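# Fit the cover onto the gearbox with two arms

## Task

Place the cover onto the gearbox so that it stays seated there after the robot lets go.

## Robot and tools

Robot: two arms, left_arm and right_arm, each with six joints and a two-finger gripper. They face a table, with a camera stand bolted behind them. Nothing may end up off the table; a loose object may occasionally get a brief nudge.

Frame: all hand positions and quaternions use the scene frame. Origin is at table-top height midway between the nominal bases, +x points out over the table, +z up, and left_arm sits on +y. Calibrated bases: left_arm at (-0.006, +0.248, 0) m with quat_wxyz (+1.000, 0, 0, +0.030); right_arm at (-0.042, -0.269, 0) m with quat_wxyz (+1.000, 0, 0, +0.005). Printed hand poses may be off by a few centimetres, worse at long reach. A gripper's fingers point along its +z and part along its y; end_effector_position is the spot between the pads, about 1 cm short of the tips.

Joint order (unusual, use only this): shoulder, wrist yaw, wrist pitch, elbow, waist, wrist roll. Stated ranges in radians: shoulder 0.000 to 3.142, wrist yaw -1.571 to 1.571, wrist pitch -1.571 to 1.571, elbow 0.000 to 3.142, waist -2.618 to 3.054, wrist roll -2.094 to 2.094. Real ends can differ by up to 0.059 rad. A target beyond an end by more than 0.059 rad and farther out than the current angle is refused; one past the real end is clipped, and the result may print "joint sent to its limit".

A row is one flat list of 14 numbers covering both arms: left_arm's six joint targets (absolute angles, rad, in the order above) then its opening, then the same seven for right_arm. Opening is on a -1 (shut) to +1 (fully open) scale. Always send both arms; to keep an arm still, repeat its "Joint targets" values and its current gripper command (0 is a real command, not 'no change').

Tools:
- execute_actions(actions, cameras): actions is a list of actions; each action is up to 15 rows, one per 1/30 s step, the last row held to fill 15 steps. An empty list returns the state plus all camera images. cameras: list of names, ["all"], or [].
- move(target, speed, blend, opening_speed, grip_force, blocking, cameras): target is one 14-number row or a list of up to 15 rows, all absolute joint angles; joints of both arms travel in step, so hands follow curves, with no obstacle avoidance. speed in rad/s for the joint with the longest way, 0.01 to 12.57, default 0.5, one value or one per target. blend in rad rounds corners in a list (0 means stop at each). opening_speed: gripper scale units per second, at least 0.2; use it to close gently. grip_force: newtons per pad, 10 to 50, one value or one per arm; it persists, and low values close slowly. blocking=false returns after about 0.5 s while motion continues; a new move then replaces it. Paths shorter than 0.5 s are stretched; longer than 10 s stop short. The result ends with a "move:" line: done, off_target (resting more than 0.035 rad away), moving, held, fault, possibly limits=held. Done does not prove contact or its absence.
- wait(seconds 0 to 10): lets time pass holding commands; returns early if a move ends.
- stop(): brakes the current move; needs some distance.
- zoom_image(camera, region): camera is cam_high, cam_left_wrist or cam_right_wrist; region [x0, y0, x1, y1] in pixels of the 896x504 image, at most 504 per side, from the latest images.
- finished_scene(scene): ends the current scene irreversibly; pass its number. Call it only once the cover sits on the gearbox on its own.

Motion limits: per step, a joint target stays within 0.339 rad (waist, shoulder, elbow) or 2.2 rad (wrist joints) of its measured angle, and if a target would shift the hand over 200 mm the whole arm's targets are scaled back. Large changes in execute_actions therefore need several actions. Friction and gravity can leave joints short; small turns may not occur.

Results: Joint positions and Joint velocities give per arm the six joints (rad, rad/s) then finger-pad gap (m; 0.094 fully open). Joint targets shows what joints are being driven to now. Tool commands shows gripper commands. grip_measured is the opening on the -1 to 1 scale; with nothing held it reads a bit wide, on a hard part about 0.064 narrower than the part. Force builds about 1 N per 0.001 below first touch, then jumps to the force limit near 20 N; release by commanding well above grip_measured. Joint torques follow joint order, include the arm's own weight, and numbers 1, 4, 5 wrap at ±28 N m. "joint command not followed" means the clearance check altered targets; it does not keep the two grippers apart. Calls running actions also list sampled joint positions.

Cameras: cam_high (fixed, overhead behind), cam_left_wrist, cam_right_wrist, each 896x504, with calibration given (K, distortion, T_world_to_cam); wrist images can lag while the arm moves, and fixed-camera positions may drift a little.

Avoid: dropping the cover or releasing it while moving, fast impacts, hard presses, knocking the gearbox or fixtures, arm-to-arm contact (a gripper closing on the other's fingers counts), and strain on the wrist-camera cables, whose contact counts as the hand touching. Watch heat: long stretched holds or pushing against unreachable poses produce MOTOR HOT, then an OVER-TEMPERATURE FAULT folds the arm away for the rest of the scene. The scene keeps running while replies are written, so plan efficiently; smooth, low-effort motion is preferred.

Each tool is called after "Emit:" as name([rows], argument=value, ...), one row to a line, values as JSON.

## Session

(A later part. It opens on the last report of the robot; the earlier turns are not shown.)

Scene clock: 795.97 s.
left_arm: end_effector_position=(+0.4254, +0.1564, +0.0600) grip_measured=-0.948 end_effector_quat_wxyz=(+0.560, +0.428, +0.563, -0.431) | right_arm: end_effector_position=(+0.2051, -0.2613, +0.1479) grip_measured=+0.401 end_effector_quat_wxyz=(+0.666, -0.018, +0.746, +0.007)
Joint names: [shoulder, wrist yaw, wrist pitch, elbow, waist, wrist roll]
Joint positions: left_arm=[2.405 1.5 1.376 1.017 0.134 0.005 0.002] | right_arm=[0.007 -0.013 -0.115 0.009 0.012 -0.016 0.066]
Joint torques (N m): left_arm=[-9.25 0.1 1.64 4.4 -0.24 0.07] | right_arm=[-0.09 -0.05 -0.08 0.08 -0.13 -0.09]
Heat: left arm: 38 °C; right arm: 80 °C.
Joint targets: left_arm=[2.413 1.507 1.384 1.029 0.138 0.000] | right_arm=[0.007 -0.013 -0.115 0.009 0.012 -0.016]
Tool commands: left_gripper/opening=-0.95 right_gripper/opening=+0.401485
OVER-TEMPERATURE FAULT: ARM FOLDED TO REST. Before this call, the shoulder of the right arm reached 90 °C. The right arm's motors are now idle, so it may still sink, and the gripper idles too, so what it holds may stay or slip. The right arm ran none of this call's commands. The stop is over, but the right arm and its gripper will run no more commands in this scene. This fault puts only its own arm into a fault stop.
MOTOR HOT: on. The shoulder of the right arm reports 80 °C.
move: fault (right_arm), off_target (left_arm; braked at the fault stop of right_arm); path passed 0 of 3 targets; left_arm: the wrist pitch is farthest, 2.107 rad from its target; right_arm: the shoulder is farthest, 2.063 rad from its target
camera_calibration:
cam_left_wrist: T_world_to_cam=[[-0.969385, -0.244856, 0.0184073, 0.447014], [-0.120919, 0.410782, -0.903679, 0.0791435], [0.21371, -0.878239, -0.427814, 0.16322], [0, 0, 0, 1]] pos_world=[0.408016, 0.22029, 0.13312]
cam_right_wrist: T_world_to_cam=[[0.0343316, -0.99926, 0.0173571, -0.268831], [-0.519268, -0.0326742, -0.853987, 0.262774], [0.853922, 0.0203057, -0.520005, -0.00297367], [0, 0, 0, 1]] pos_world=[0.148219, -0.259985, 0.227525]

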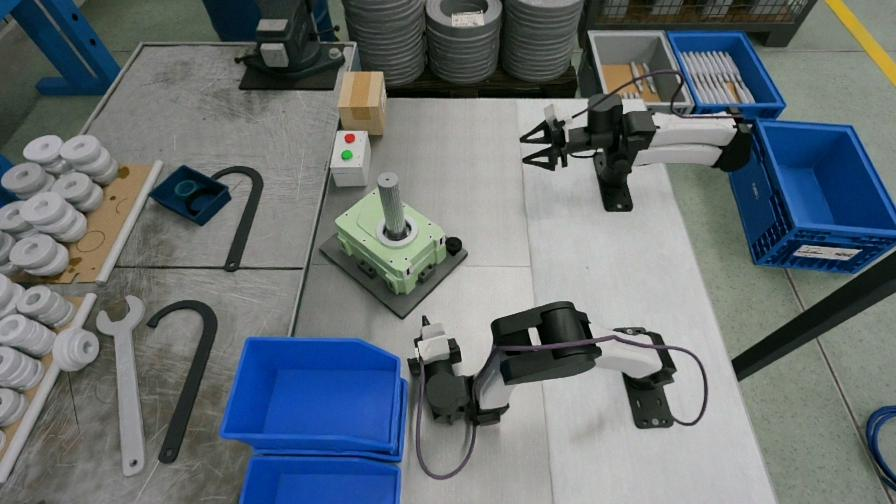

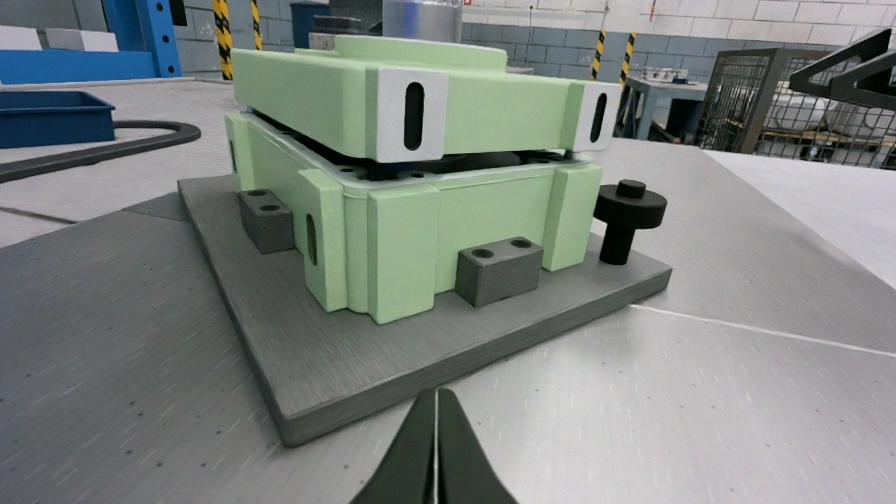

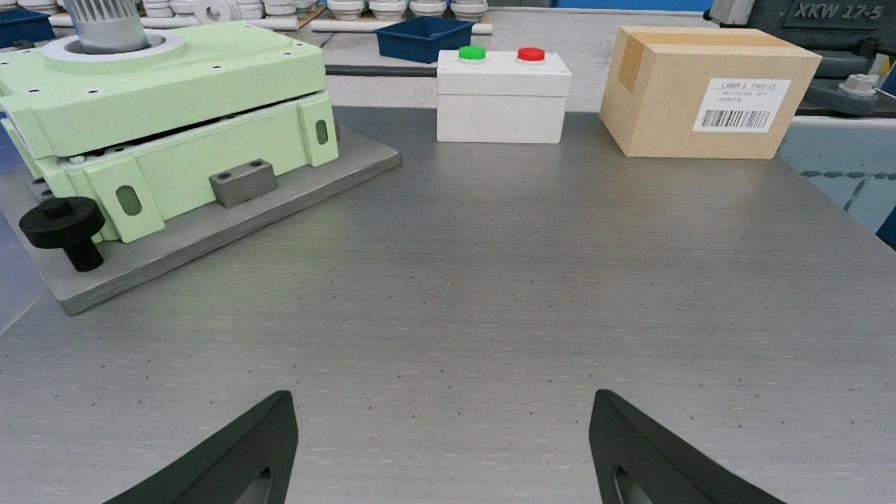

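Emit:
move([
  [2.0,1.47,1.05,0.945,0.14,0,-0.95,0.007,-0.013,-0.115,0.009,0.012,-0.016,0.4],
  [1.5,0.9,0.4,0.8,-0.2,0.1,1.0,0.007,-0.013,-0.115,0.009,0.012,-0.016,0.4],
  [1.526,0.348,0.216,0.893,-0.371,0.154,1.0,0.007,-0.013,-0.115,0.009,0.012,-0.016,0.4],
], speed=0.8, blend=0.08, cameras=["cam_left_wrist","cam_right_wrist"])

Scene clock: 875.93 s.
left_arm: end_effector_position=(+0.4086, +0.0528, +0.1814) grip_measured=+0.998 end_effector_quat_wxyz=(+0.522, +0.279, +0.782, -0.193) | right_arm: end_effector_position=(+0.2051, -0.2613, +0.1479) grip_measured=+0.401 end_effector_quat_wxyz=(+0.666, -0.018, +0.746, +0.007)
Joint names: [shoulder, wrist yaw, wrist pitch, elbow, waist, wrist roll]
Joint positions: left_arm=[1.517 0.358 0.228 0.871 -0.368 0.144 0.094] | right_arm=[0.007 -0.013 -0.115 0.009 0.012 -0.016 0.066]
Joint torques (N m): left_arm=[-5.74 -0.01 2.07 8.27 -0.87 0.22] | right_arm=[-0.09 -0.04 -0.08 0.06 -0.16 -0.09]
Heat: left arm: 41 °C; right arm: 46 °C.
Joint targets: left_arm=[1.526 0.348 0.216 0.893 -0.371 0.154] | right_arm=[0.007 -0.013 -0.115 0.009 0.012 -0.016]
Tool commands: left_gripper/opening=+1.0 right_gripper/opening=+0.401485
OVER-TEMPERATURE FAULT: ARM FOLDED TO REST. As an earlier result told, the right arm's stop is over, but it will run no more commands in this scene. The right arm ran none of this call's commands.
move: fault (right_arm); blend cut to 0 rad at target 2
camera_calibration:
cam_left_wrist: T_world_to_cam=[[-0.646752, -0.762176, 0.0282556, 0.296752], [-0.575662, 0.463511, -0.673626, 0.370577], [0.500325, -0.451935, -0.738532, 0.0445373], [0, 0, 0, 1]] pos_world=[0.382969, 0.0745391, 0.274137]
cam_right_wrist: T_world_to_cam=[[0.0343316, -0.99926, 0.0173571, -0.268831], [-0.519268, -0.0326742, -0.853987, 0.262774], [0.853922, 0.0203057, -0.520005, -0.00297367], [0, 0, 0, 1]] pos_world=[0.148219, -0.259985, 0.227525]
Images, in order (width x height): cam_left_wrist 896x504, cam_right_wrist 896x504.

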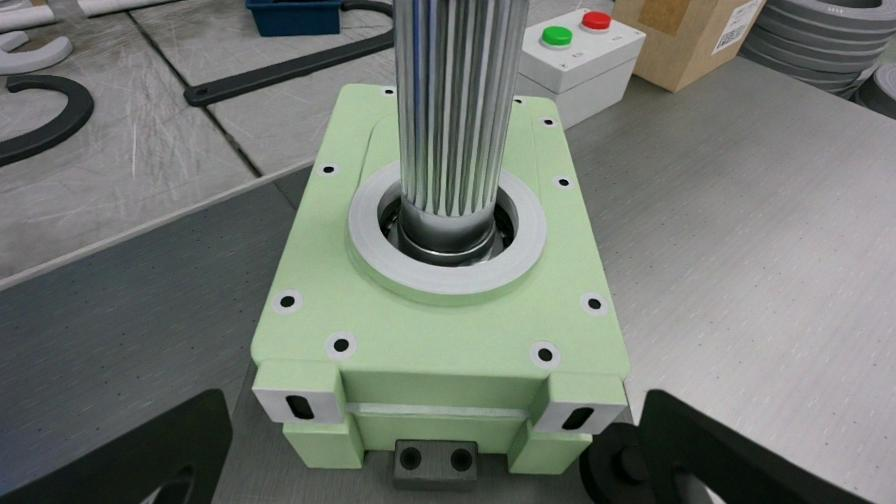

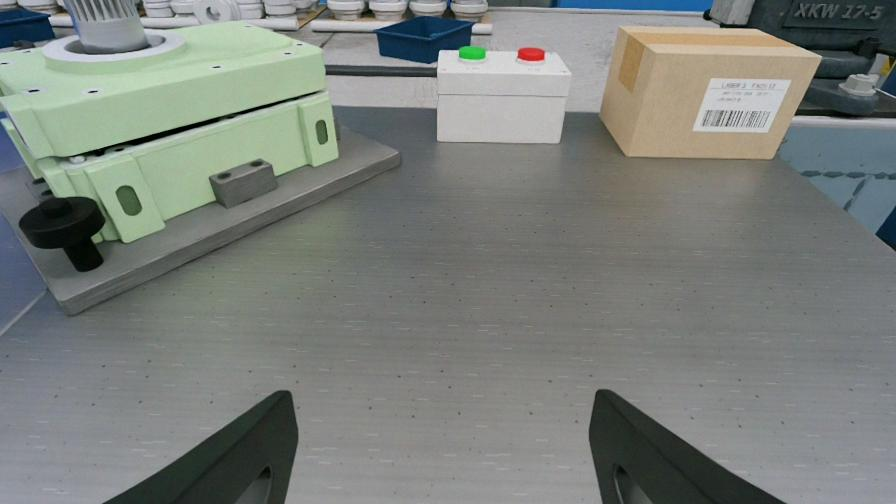

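Emit:
zoom_image(camera="cam_left_wrist", region=[230, 340, 650, 500])

Emit:
zoom_image(camera="cam_left_wrist", region=[360, 170, 540, 300])

Scaled by 1.200 from the camera's 896x504 image, which has a finer 1280x720 frame.

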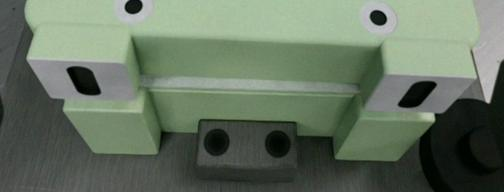

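Scaled by 2.800 from the camera's 896x504 image, which has a finer 1280x720 frame.

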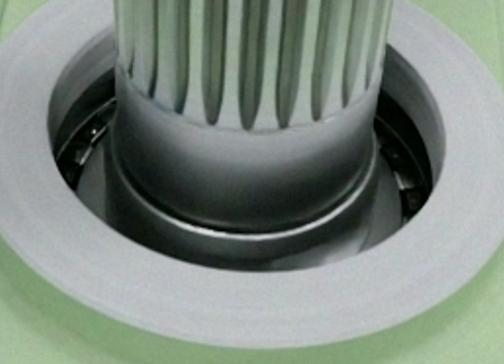

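Emit:
move(target=[1.875,0.253,0.170,1.290,-0.466,0.124,1.0,0.007,-0.013,-0.115,0.009,0.012,-0.016,0.4], speed=0.4, cameras=["cam_left_wrist"])

Scene clock: 896.67 s.
left_arm: end_effector_position=(+0.4852, -0.0096, +0.1858) grip_measured=+0.998 end_effector_quat_wxyz=(+0.526, +0.289, +0.779, -0.184) | right_arm: end_effector_position=(+0.2051, -0.2613, +0.1479) grip_measured=+0.401 end_effector_quat_wxyz=(+0.666, -0.018, +0.746, +0.007)
Joint names: [shoulder, wrist yaw, wrist pitch, elbow, waist, wrist roll]
Joint positions: left_arm=[1.853 0.27 0.184 1.264 -0.46 0.131 0.094] | right_arm=[0.007 -0.013 -0.115 0.009 0.012 -0.016 0.066]
Joint torques (N m): left_arm=[-7.45 -0.12 2.05 8.83 -1.13 0.04] | right_arm=[-0.09 -0.06 -0.09 0.06 -0.17 -0.09]
Heat: left arm: 38 °C; right arm: 44 °C.
Joint targets: left_arm=[1.875 0.253 0.170 1.290 -0.466 0.124] | right_arm=[0.007 -0.013 -0.115 0.009 0.012 -0.016]
Tool commands: left_gripper/opening=+1.0 right_gripper/opening=+0.401485
OVER-TEMPERATURE FAULT: ARM FOLDED TO REST. As an earlier result told, the right arm's stop is over, but it will run no more commands in this scene. The right arm ran none of this call's commands.
move: fault (right_arm)
camera_calibration:
cam_left_wrist: T_world_to_cam=[[-0.652214, -0.758032, 0.00208398, 0.306224], [-0.560782, 0.480646, -0.674169, 0.439584], [0.51004, -0.440871, -0.738575, -0.0233887], [0, 0, 0, 1]] pos_world=[0.458164, 0.0105322, 0.278441]
Images, in order (width x height): cam_left_wrist 896x504.

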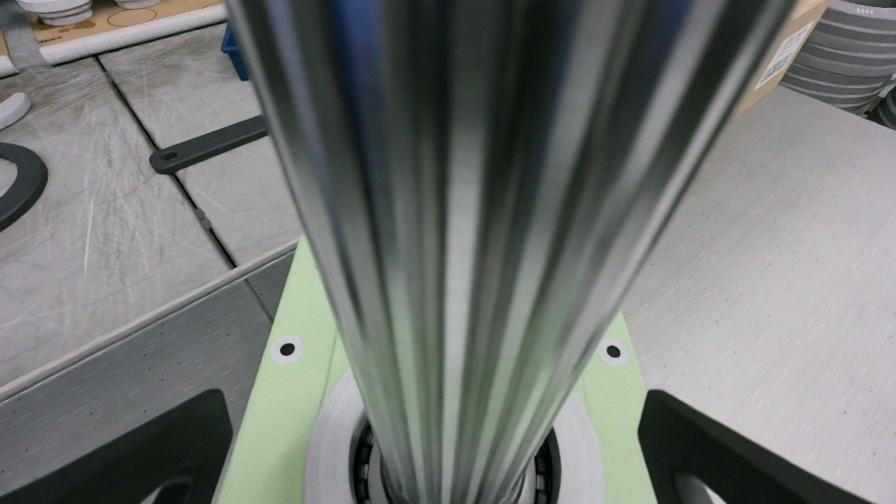

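Emit:
move(target=[1.918,0.25,0.29,1.20,-0.470,0.118,1.0,0.007,-0.013,-0.115,0.009,0.012,-0.016,0.4], speed=0.3, cameras=["cam_left_wrist","cam_high"])

Emit:
zoom_image(camera="cam_high", region=[340, 180, 480, 320])

Scene clock: 908.93 s.
left_arm: end_effector_position=(+0.4870, -0.0095, +0.1617) grip_measured=+0.998 end_effector_quat_wxyz=(+0.529, +0.285, +0.778, -0.184) | right_arm: end_effector_position=(+0.2051, -0.2613, +0.1479) grip_measured=+0.401 end_effector_quat_wxyz=(+0.666, -0.018, +0.746, +0.007)
Joint names: [shoulder, wrist yaw, wrist pitch, elbow, waist, wrist roll]
Joint positions: left_arm=[1.893 0.265 0.289 1.207 -0.46 0.125 0.094] | right_arm=[0.007 -0.013 -0.115 0.009 0.012 -0.016 0.066]
Joint torques (N m): left_arm=[-7.36 -0.11 2.23 5.86 -1.51 0.06] | right_arm=[-0.1 -0.05 -0.08 0.06 -0.16 -0.08]
Heat: left arm: 38 °C; right arm: 43 °C.
Joint targets: left_arm=[1.918 0.250 0.290 1.200 -0.470 0.118] | right_arm=[0.007 -0.013 -0.115 0.009 0.012 -0.016]
Tool commands: left_gripper/opening=+1.0 right_gripper/opening=+0.401485
OVER-TEMPERATURE FAULT: ARM FOLDED TO REST. As an earlier result told, the right arm's stop is over, but it will run no more commands in this scene. The right arm ran none of this call's commands.
move: fault (right_arm)
camera_calibration:
cam_left_wrist: T_world_to_cam=[[-0.647317, -0.762212, 0.00363714, 0.304832], [-0.560853, 0.473069, -0.679448, 0.425082], [0.516163, -0.441858, -0.733715, -0.0457678], [0, 0, 0, 1]] pos_world=[0.459355, 0.0110305, 0.254132]
Images, in order (width x height): cam_high 896x504, cam_left_wrist 896x504.

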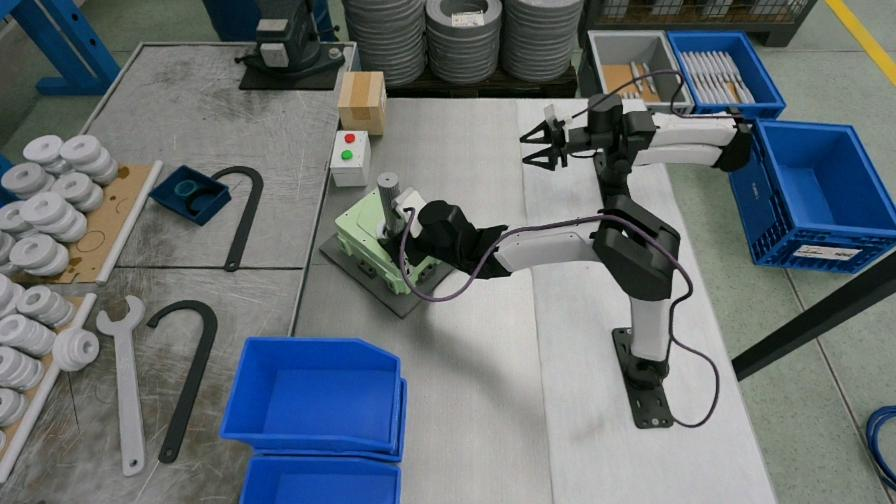

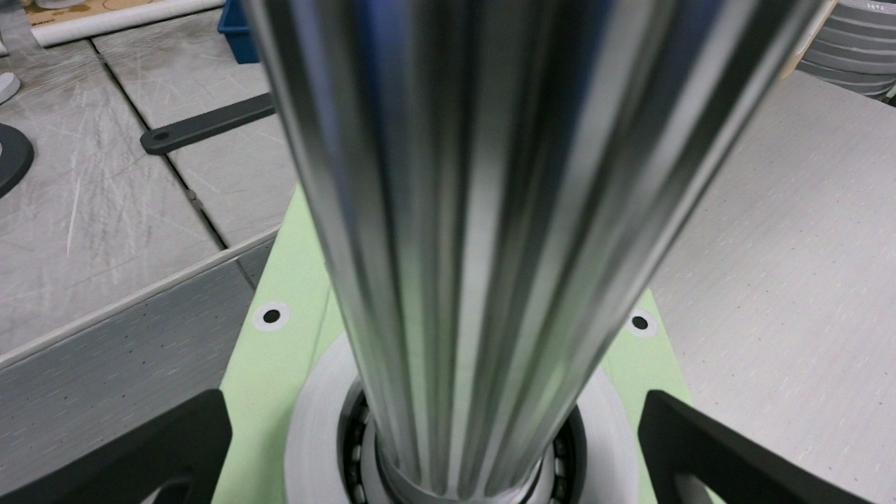

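Scaled by 3.600 from the camera's 896x504 image, which has a finer 1280x720 frame.

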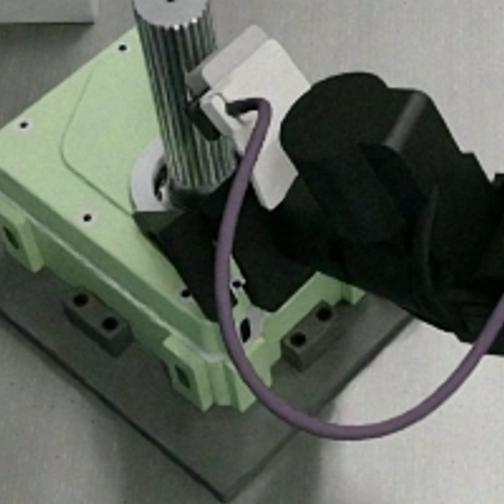

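Emit:
move([
  [1.900,0.25,0.295,1.185,-0.485,0.11,1.0,0.007,-0.013,-0.115,0.009,0.012,-0.016,0.4],
  [1.932,0.25,0.337,1.155,-0.483,0.11,1.0,0.007,-0.013,-0.115,0.009,0.012,-0.016,0.4],
], speed=0.2, cameras=["cam_left_wrist","cam_right_wrist"])

Emit:
zoom_image(camera="cam_left_wrist", region=[200, 252, 700, 504])

Emit:
zoom_image(camera="cam_right_wrist", region=[0, 0, 360, 260])

Scene clock: 920.33 s.
left_arm: end_effector_position=(+0.4801, -0.0150, +0.1437) grip_measured=+0.998 end_effector_quat_wxyz=(+0.521, +0.285, +0.783, -0.187) | right_arm: end_effector_position=(+0.2051, -0.2613, +0.1479) grip_measured=+0.401 end_effector_quat_wxyz=(+0.666, -0.018, +0.746, +0.007)
Joint names: [shoulder, wrist yaw, wrist pitch, elbow, waist, wrist roll]
Joint positions: left_arm=[1.91 0.254 0.333 1.166 -0.478 0.113 0.094] | right_arm=[0.007 -0.013 -0.115 0.009 0.012 -0.016 0.066]
Joint torques (N m): left_arm=[-7.68 0.02 2.25 5.33 -1.09 0.08] | right_arm=[-0.08 -0.05 -0.08 0.06 -0.16 -0.09]
Heat: left arm: 38 °C; right arm: 42 °C.
Joint targets: left_arm=[1.932 0.250 0.337 1.155 -0.483 0.110] | right_arm=[0.007 -0.013 -0.115 0.009 0.012 -0.016]
Tool commands: left_gripper/opening=+1.0 right_gripper/opening=+0.401485
OVER-TEMPERATURE FAULT: ARM FOLDED TO REST. As an earlier result told, the right arm's stop is over, but it will run no more commands in this scene. The right arm ran none of this call's commands.
move: fault (right_arm)
camera_calibration:
cam_left_wrist: T_world_to_cam=[[-0.649028, -0.760627, 0.0144686, 0.29554], [-0.572113, 0.475461, -0.668299, 0.41553], [0.501446, -0.442022, -0.743752, -0.0493082], [0, 0, 0, 1]] pos_world=[0.454269, 0.00543163, 0.236749]
cam_right_wrist: T_world_to_cam=[[0.0343316, -0.99926, 0.0173571, -0.268831], [-0.519268, -0.0326742, -0.853987, 0.262774], [0.853922, 0.0203057, -0.520005, -0.00297367], [0, 0, 0, 1]] pos_world=[0.148219, -0.259985, 0.227525]
Images, in order (width x height): cam_left_wrist 896x504, cam_right_wrist 896x504.

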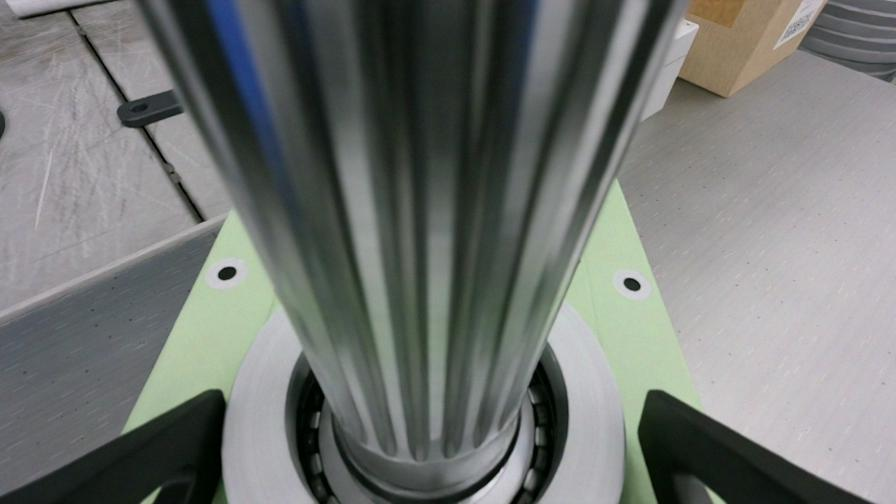

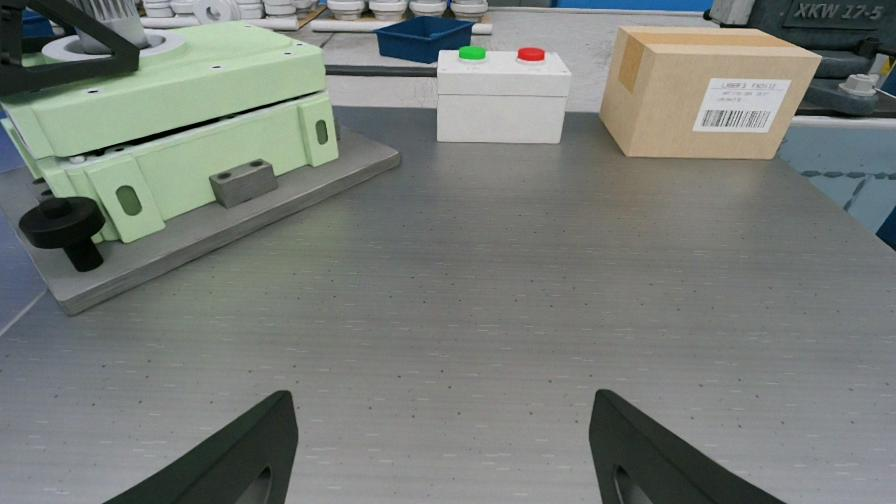

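Scaled by 1.008 from the camera's 896x504 image, which has a finer 1280x720 frame.

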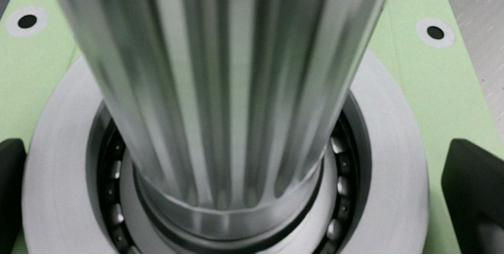

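Scaled by 1.400 from the camera's 896x504 image, which has a finer 1280x720 frame.

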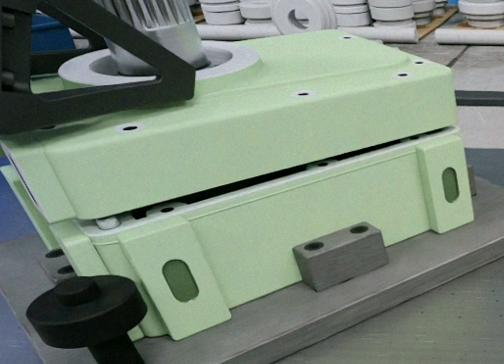

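Emit:
move([
  [1.932,0.25,0.345,1.150,-0.474,0.11,1.0,0.007,-0.013,-0.115,0.009,0.012,-0.016,0.4],
  [1.932,0.25,0.345,1.150,-0.474,0.11,0.4,0.007,-0.013,-0.115,0.009,0.012,-0.016,0.4],
], speed=0.2, opening_speed=0.5, cameras=["cam_left_wrist","cam_right_wrist"])

Emit:
zoom_image(camera="cam_right_wrist", region=[0, 0, 360, 260])

Emit:
zoom_image(camera="cam_left_wrist", region=[200, 252, 700, 504])

Scene clock: 930.60 s.
left_arm: end_effector_position=(+0.4808, -0.0136, +0.1438) grip_measured=+0.840 end_effector_quat_wxyz=(+0.524, +0.283, +0.782, -0.185) | right_arm: end_effector_position=(+0.2051, -0.2613, +0.1479) grip_measured=+0.401 end_effector_quat_wxyz=(+0.666, -0.018, +0.746, +0.007)
Joint names: [shoulder, wrist yaw, wrist pitch, elbow, waist, wrist roll]
Joint positions: left_arm=[1.91 0.251 0.345 1.161 -0.476 0.113 0.086] | right_arm=[0.007 -0.013 -0.115 0.009 0.012 -0.016 0.066]
Joint torques (N m): left_arm=[-7.64 0.05 2.23 5.49 -0.42 0.09] | right_arm=[-0.1 -0.06 -0.08 0.05 -0.16 -0.09]
Heat: left arm: 37 °C; right arm: 42 °C.
Joint targets: left_arm=[1.932 0.250 0.345 1.150 -0.474 0.110] | right_arm=[0.007 -0.013 -0.115 0.009 0.012 -0.016]
Tool commands: left_gripper/opening=+0.4 right_gripper/opening=+0.401485
OVER-TEMPERATURE FAULT: ARM FOLDED TO REST. As an earlier result told, the right arm's stop is over, but it will run no more commands in this scene. The right arm ran none of this call's commands.
move: fault (right_arm)
camera_calibration:
cam_left_wrist: T_world_to_cam=[[-0.645537, -0.763641, 0.0116114, 0.295774], [-0.570259, 0.471839, -0.672438, 0.415009], [0.508022, -0.440705, -0.740063, -0.0526855], [0, 0, 0, 1]] pos_world=[0.454361, 0.00682863, 0.236643]
cam_right_wrist: T_world_to_cam=[[0.0343316, -0.99926, 0.0173571, -0.268831], [-0.519268, -0.0326742, -0.853987, 0.262774], [0.853922, 0.0203057, -0.520005, -0.00297367], [0, 0, 0, 1]] pos_world=[0.148219, -0.259985, 0.227525]
Images, in order (width x height): cam_left_wrist 896x504, cam_right_wrist 896x504.

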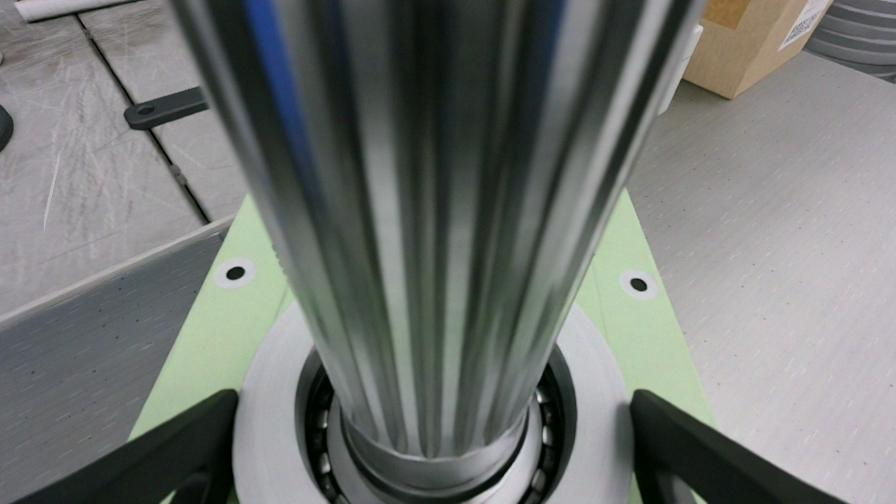

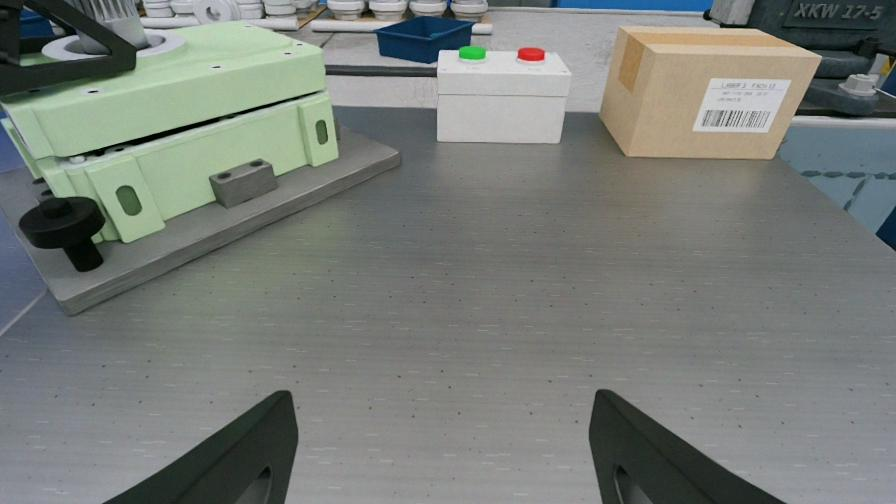

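Scaled by 1.400 from the camera's 896x504 image, which has a finer 1280x720 frame.

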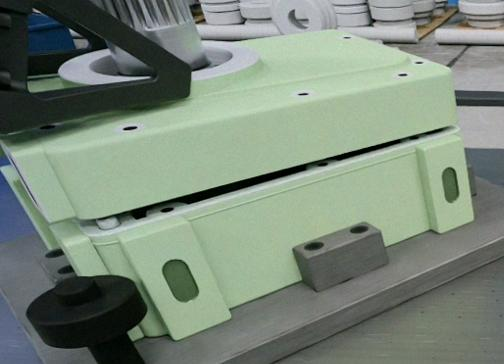

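Scaled by 1.008 from the camera's 896x504 image, which has a finer 1280x720 frame.

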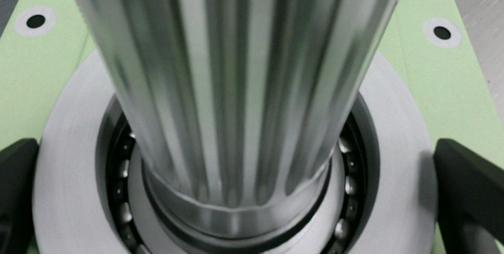

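Emit:
move(target=[1.925,0.25,0.35,1.155,-0.475,0.0,0.4,0.007,-0.013,-0.115,0.009,0.012,-0.016,0.4], speed=0.2, cameras=["cam_right_wrist"])

Emit:
zoom_image(camera="cam_right_wrist", region=[0, 0, 360, 260])

Scene clock: 936.10 s.
left_arm: end_effector_position=(+0.4809, -0.0136, +0.1439) grip_measured=+0.840 end_effector_quat_wxyz=(+0.523, +0.278, +0.783, -0.189) | right_arm: end_effector_position=(+0.2051, -0.2613, +0.1479) grip_measured=+0.401 end_effector_quat_wxyz=(+0.666, -0.018, +0.746, +0.007)
Joint names: [shoulder, wrist yaw, wrist pitch, elbow, waist, wrist roll]
Joint positions: left_arm=[1.91 0.251 0.345 1.161 -0.476 0.101 0.086] | right_arm=[0.007 -0.013 -0.115 0.009 0.012 -0.016 0.066]
Joint torques (N m): left_arm=[-8.18 0.06 2.27 5.87 -0.51 -0.92] | right_arm=[-0.1 -0.05 -0.08 0.06 -0.16 -0.08]
Heat: left arm: 37 °C; right arm: 42 °C.
Joint targets: left_arm=[1.925 0.250 0.350 1.155 -0.475 0.000] | right_arm=[0.007 -0.013 -0.115 0.009 0.012 -0.016]
Tool commands: left_gripper/opening=+0.4 right_gripper/opening=+0.401485
OVER-TEMPERATURE FAULT: ARM FOLDED TO REST. As an earlier result told, the right arm's stop is over, but it will run no more commands in this scene. The right arm ran none of this call's commands.
move: fault (right_arm), off_target (left_arm); left_arm: the wrist roll is farthest, 0.101 rad from its target
camera_calibration:
cam_right_wrist: T_world_to_cam=[[0.0343316, -0.99926, 0.0173571, -0.268831], [-0.519268, -0.0326742, -0.853987, 0.262774], [0.853922, 0.0203057, -0.520005, -0.00297367], [0, 0, 0, 1]] pos_world=[0.148219, -0.259985, 0.227525]
Images, in order (width x height): cam_right_wrist 896x504.

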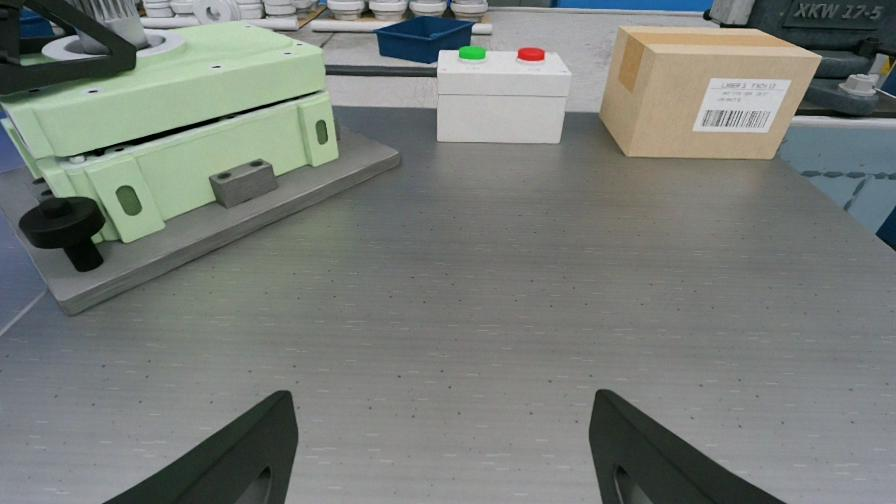

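Scaled by 1.400 from the camera's 896x504 image, which has a finer 1280x720 frame.

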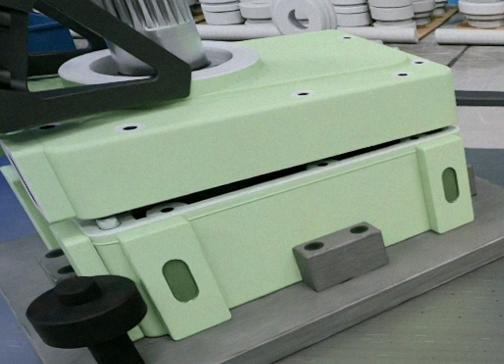

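Emit:
move([
  [2.02,0.25,0.17,1.09,-0.475,0.0,0.4,0.007,-0.013,-0.115,0.009,0.012,-0.016,0.4],
  [2.02,0.25,0.17,1.09,-0.475,-0.18,0.4,0.007,-0.013,-0.115,0.009,0.012,-0.016,0.4],
], speed=0.3, blend=0.02, cameras=["cam_right_wrist"])

Emit:
zoom_image(camera="cam_right_wrist", region=[0, 0, 360, 260])

Scene clock: 943.93 s.
left_arm: end_effector_position=(+0.4803, -0.0111, +0.1361) grip_measured=+0.840 end_effector_quat_wxyz=(+0.516, +0.251, +0.789, -0.218) | right_arm: end_effector_position=(+0.2051, -0.2613, +0.1479) grip_measured=+0.401 end_effector_quat_wxyz=(+0.666, -0.018, +0.746, +0.007)
Joint names: [shoulder, wrist yaw, wrist pitch, elbow, waist, wrist roll]
Joint positions: left_arm=[1.925 0.283 0.393 1.135 -0.462 0.024 0.086] | right_arm=[0.007 -0.013 -0.115 0.009 0.012 -0.016 0.066]
Joint torques (N m): left_arm=[-1.69 -0.31 -0.18 2.51 -1.76 -1.98] | right_arm=[-0.09 -0.05 -0.08 0.06 -0.16 -0.09]
Heat: left arm: 37 °C; right arm: 41 °C.
Joint targets: left_arm=[2.020 0.250 0.170 1.090 -0.475 -0.180] | right_arm=[0.007 -0.013 -0.115 0.009 0.012 -0.016]
Tool commands: left_gripper/opening=+0.4 right_gripper/opening=+0.401485
OVER-TEMPERATURE FAULT: ARM FOLDED TO REST. As an earlier result told, the right arm's stop is over, but it will run no more commands in this scene. The right arm ran none of this call's commands.
move: fault (right_arm), off_target (left_arm); left_arm: the wrist pitch is farthest, 0.223 rad from its target
camera_calibration:
cam_right_wrist: T_world_to_cam=[[0.0343316, -0.99926, 0.0173571, -0.268831], [-0.519268, -0.0326742, -0.853987, 0.262774], [0.853922, 0.0203057, -0.520005, -0.00297367], [0, 0, 0, 1]] pos_world=[0.148219, -0.259985, 0.227525]
Images, in order (width x height): cam_right_wrist 896x504.

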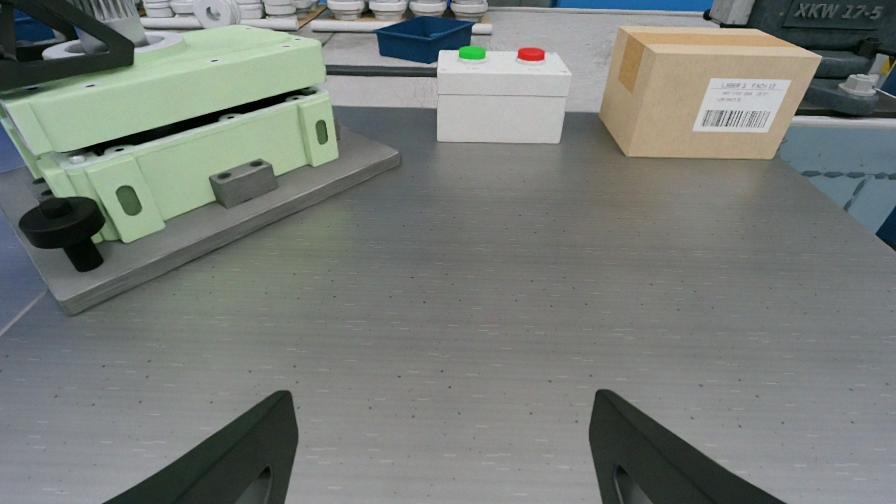

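Scaled by 1.400 from the camera's 896x504 image, which has a finer 1280x720 frame.

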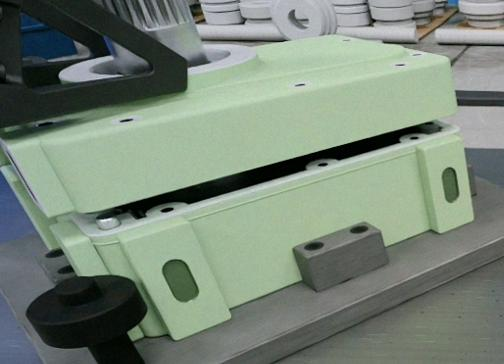

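Emit:
move([
  [2.07,0.25,0.06,1.05,-0.475,-0.18,0.4,0.007,-0.013,-0.115,0.009,0.012,-0.016,0.4],
  [2.07,0.25,0.06,1.05,-0.475,0.28,0.4,0.007,-0.013,-0.115,0.009,0.012,-0.016,0.4],
  [2.07,0.25,0.06,1.05,-0.475,-0.20,0.4,0.007,-0.013,-0.115,0.009,0.012,-0.016,0.4],
  [2.07,0.25,0.06,1.05,-0.475,0.25,0.4,0.007,-0.013,-0.115,0.009,0.012,-0.016,0.4],
  [2.07,0.25,0.06,1.05,-0.475,-0.12,0.4,0.007,-0.013,-0.115,0.009,0.012,-0.016,0.4],
  [2.07,0.25,0.06,1.05,-0.475,0.04,0.4,0.007,-0.013,-0.115,0.009,0.012,-0.016,0.4],
], speed=0.6, blend=0.02, cameras=["cam_right_wrist","cam_left_wrist"])

Emit:
zoom_image(camera="cam_right_wrist", region=[0, 0, 360, 260])

Scene clock: 957.37 s.
left_arm: end_effector_position=(+0.4789, -0.0110, +0.1270) grip_measured=+0.840 end_effector_quat_wxyz=(+0.519, +0.268, +0.786, -0.204) | right_arm: end_effector_position=(+0.2051, -0.2613, +0.1479) grip_measured=+0.401 end_effector_quat_wxyz=(+0.666, -0.018, +0.746, +0.007)
Joint names: [shoulder, wrist yaw, wrist pitch, elbow, waist, wrist roll]
Joint positions: left_arm=[1.938 0.275 0.417 1.117 -0.466 0.07 0.086] | right_arm=[0.007 -0.013 -0.115 0.009 0.012 -0.016 0.066]
Joint torques (N m): left_arm=[1.43 -0.22 -1.62 0.57 -1.46 -0.18] | right_arm=[-0.09 -0.05 -0.08 0.08 -0.16 -0.09]
Heat: left arm: 36 °C; right arm: 41 °C.
Joint targets: left_arm=[2.070 0.250 0.060 1.050 -0.475 0.040] | right_arm=[0.007 -0.013 -0.115 0.009 0.012 -0.016]
Tool commands: left_gripper/opening=+0.4 right_gripper/opening=+0.401485
OVER-TEMPERATURE FAULT: ARM FOLDED TO REST. As an earlier result told, the right arm's stop is over, but it will run no more commands in this scene. The right arm ran none of this call's commands.
move: fault (right_arm), off_target (left_arm); left_arm: the wrist pitch is farthest, 0.357 rad from its target
camera_calibration:
cam_left_wrist: T_world_to_cam=[[-0.640803, -0.7653, 0.0607193, 0.288201], [-0.591387, 0.441651, -0.674689, 0.411483], [0.489523, -0.468252, -0.7356, -0.0550513], [0, 0, 0, 1]] pos_world=[0.454974, 0.0130504, 0.219628]
cam_right_wrist: T_world_to_cam=[[0.0343316, -0.99926, 0.0173571, -0.268831], [-0.519268, -0.0326742, -0.853987, 0.262774], [0.853922, 0.0203057, -0.520005, -0.00297367], [0, 0, 0, 1]] pos_world=[0.148219, -0.259985, 0.227525]
Images, in order (width x height): cam_left_wrist 896x504, cam_right_wrist 896x504.

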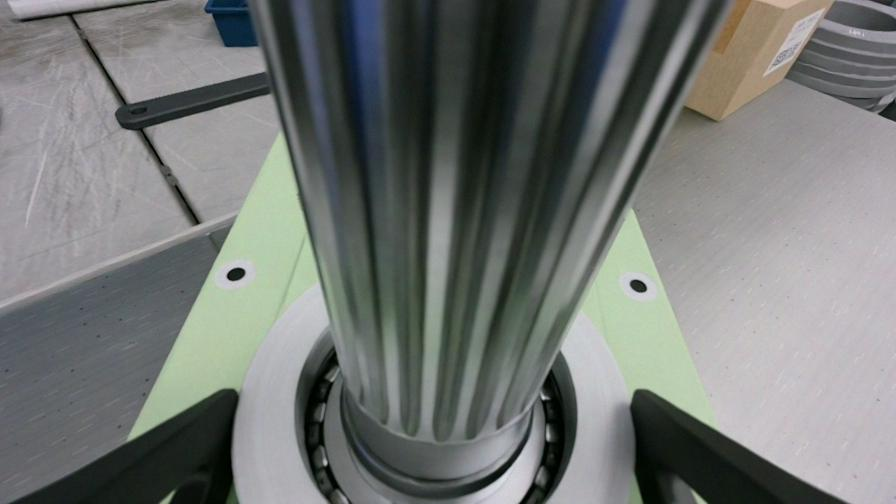

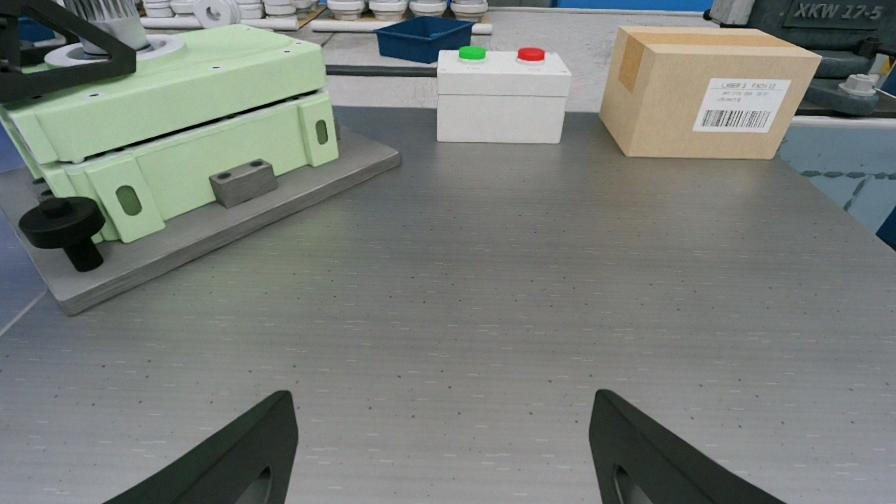

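Scaled by 1.400 from the camera's 896x504 image, which has a finer 1280x720 frame.

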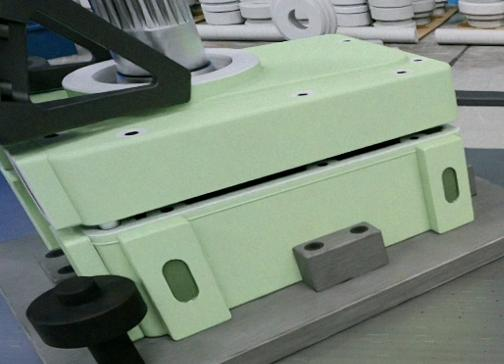

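Emit:
zoom_image(camera="cam_right_wrist", region=[20, 120, 140, 200])

Emit:
zoom_image(camera="cam_right_wrist", region=[240, 60, 360, 140])

Emit:
zoom_image(camera="cam_left_wrist", region=[280, 320, 600, 504])

Scaled by 4.200 from the camera's 896x504 image, which has a finer 1280x720 frame.

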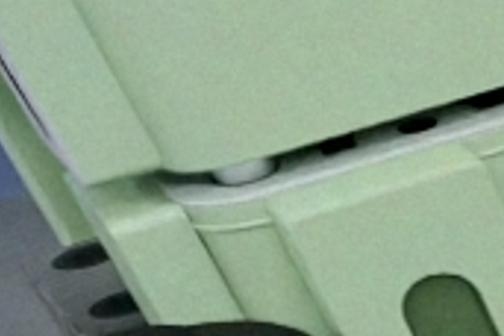

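Scaled by 4.200 from the camera's 896x504 image, which has a finer 1280x720 frame.

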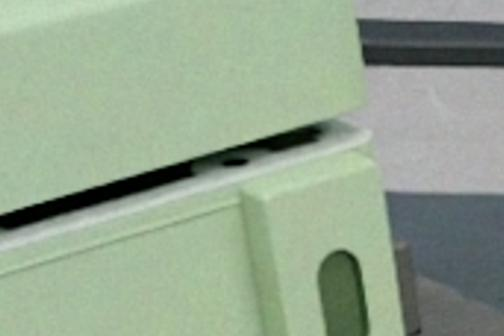

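Scaled by 1.575 from the camera's 896x504 image, which has a finer 1280x720 frame.

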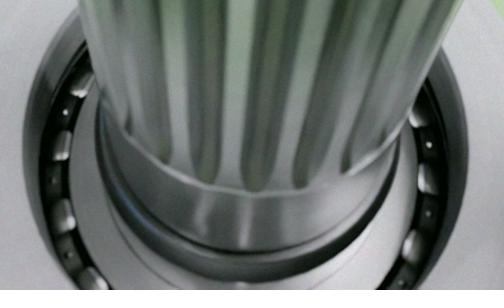

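Emit:
move([
  [1.97,0.26,0.30,1.11,-0.472,0.06,0.4,0.007,-0.013,-0.115,0.009,0.012,-0.016,0.4],
  [1.97,0.36,0.30,1.11,-0.448,0.09,0.4,0.007,-0.013,-0.115,0.009,0.012,-0.016,0.4],
], speed=0.2, cameras=["cam_right_wrist","cam_left_wrist"])

Emit:
zoom_image(camera="cam_right_wrist", region=[240, 60, 360, 140])

Emit:
zoom_image(camera="cam_right_wrist", region=[20, 120, 140, 200])

Scene clock: 981.53 s.
left_arm: end_effector_position=(+0.4810, -0.0099, +0.1362) grip_measured=+0.840 end_effector_quat_wxyz=(+0.531, +0.271, +0.776, -0.207) | right_arm: end_effector_position=(+0.2051, -0.2613, +0.1479) grip_measured=+0.401 end_effector_quat_wxyz=(+0.666, -0.018, +0.746, +0.007)
Joint names: [shoulder, wrist yaw, wrist pitch, elbow, waist, wrist roll]
Joint positions: left_arm=[1.93 0.29 0.436 1.118 -0.458 0.076 0.086] | right_arm=[0.007 -0.013 -0.115 0.009 0.012 -0.016 0.066]
Joint torques (N m): left_arm=[-6.15 0.85 0.77 5.46 0.27 0.29] | right_arm=[-0.08 -0.05 -0.08 0.05 -0.17 -0.09]
Heat: left arm: 33 °C; right arm: 40 °C.
Joint targets: left_arm=[1.970 0.360 0.300 1.110 -0.448 0.090] | right_arm=[0.007 -0.013 -0.115 0.009 0.012 -0.016]
Tool commands: left_gripper/opening=+0.4 right_gripper/opening=+0.401485
OVER-TEMPERATURE FAULT: ARM FOLDED TO REST. As an earlier result told, the right arm's stop is over, but it will run no more commands in this scene. The right arm ran none of this call's commands.
move: fault (right_arm), off_target (left_arm); left_arm: the wrist pitch is farthest, 0.136 rad from its target
camera_calibration:
cam_left_wrist: T_world_to_cam=[[-0.649076, -0.758948, 0.0519507, 0.295016], [-0.568582, 0.438632, -0.695928, 0.410259], [0.505386, -0.481249, -0.71623, -0.0591868], [0, 0, 0, 1]] pos_world=[0.454666, 0.0154649, 0.227793]
cam_right_wrist: T_world_to_cam=[[0.0343316, -0.99926, 0.0173571, -0.268831], [-0.519268, -0.0326742, -0.853987, 0.262774], [0.853922, 0.0203057, -0.520005, -0.00297367], [0, 0, 0, 1]] pos_world=[0.148219, -0.259985, 0.227525]
Images, in order (width x height): cam_left_wrist 896x504, cam_right_wrist 896x504.

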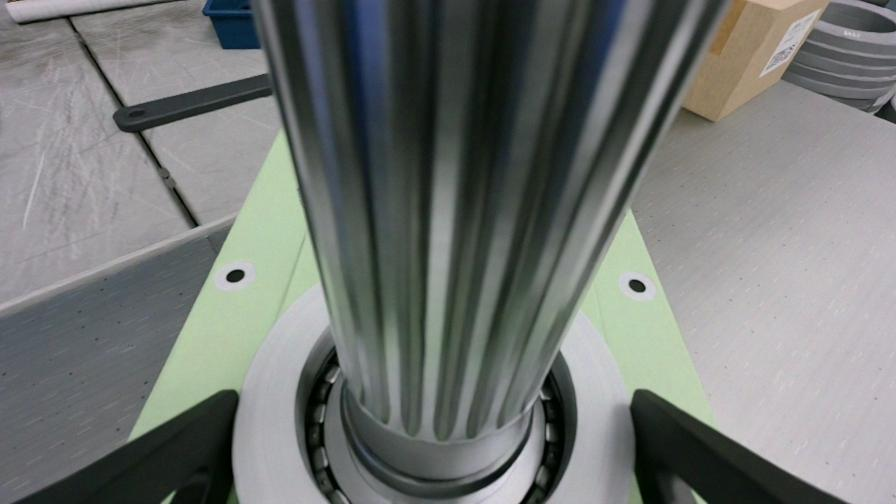

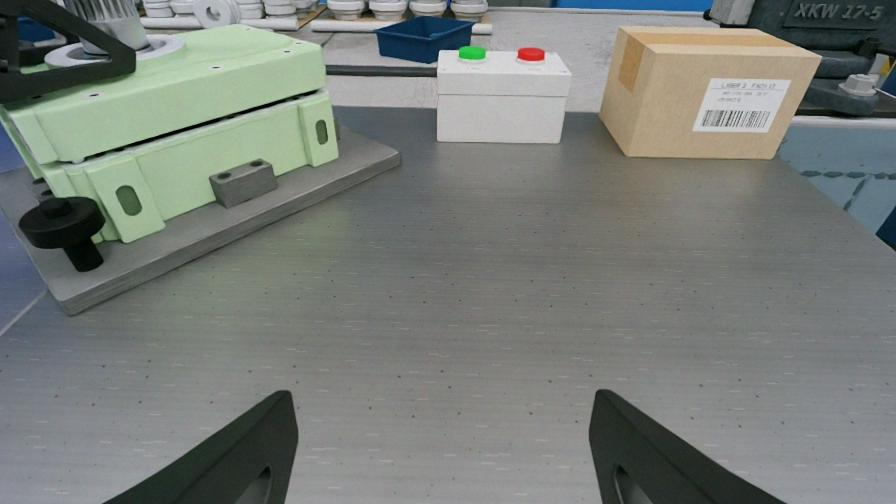

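Scaled by 4.200 from the camera's 896x504 image, which has a finer 1280x720 frame.

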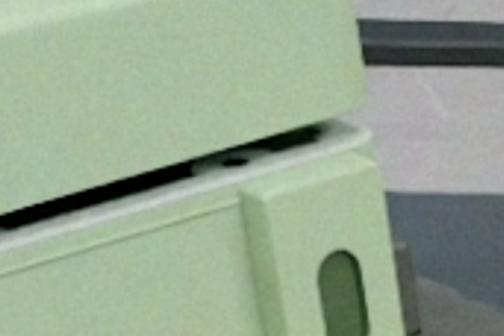

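Scaled by 4.200 from the camera's 896x504 image, which has a finer 1280x720 frame.

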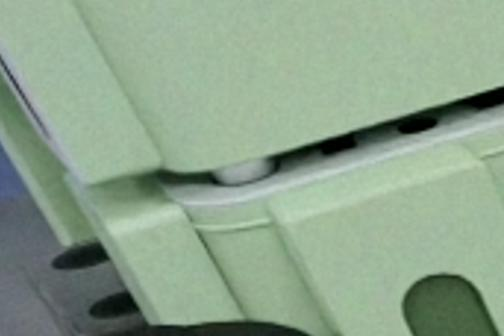

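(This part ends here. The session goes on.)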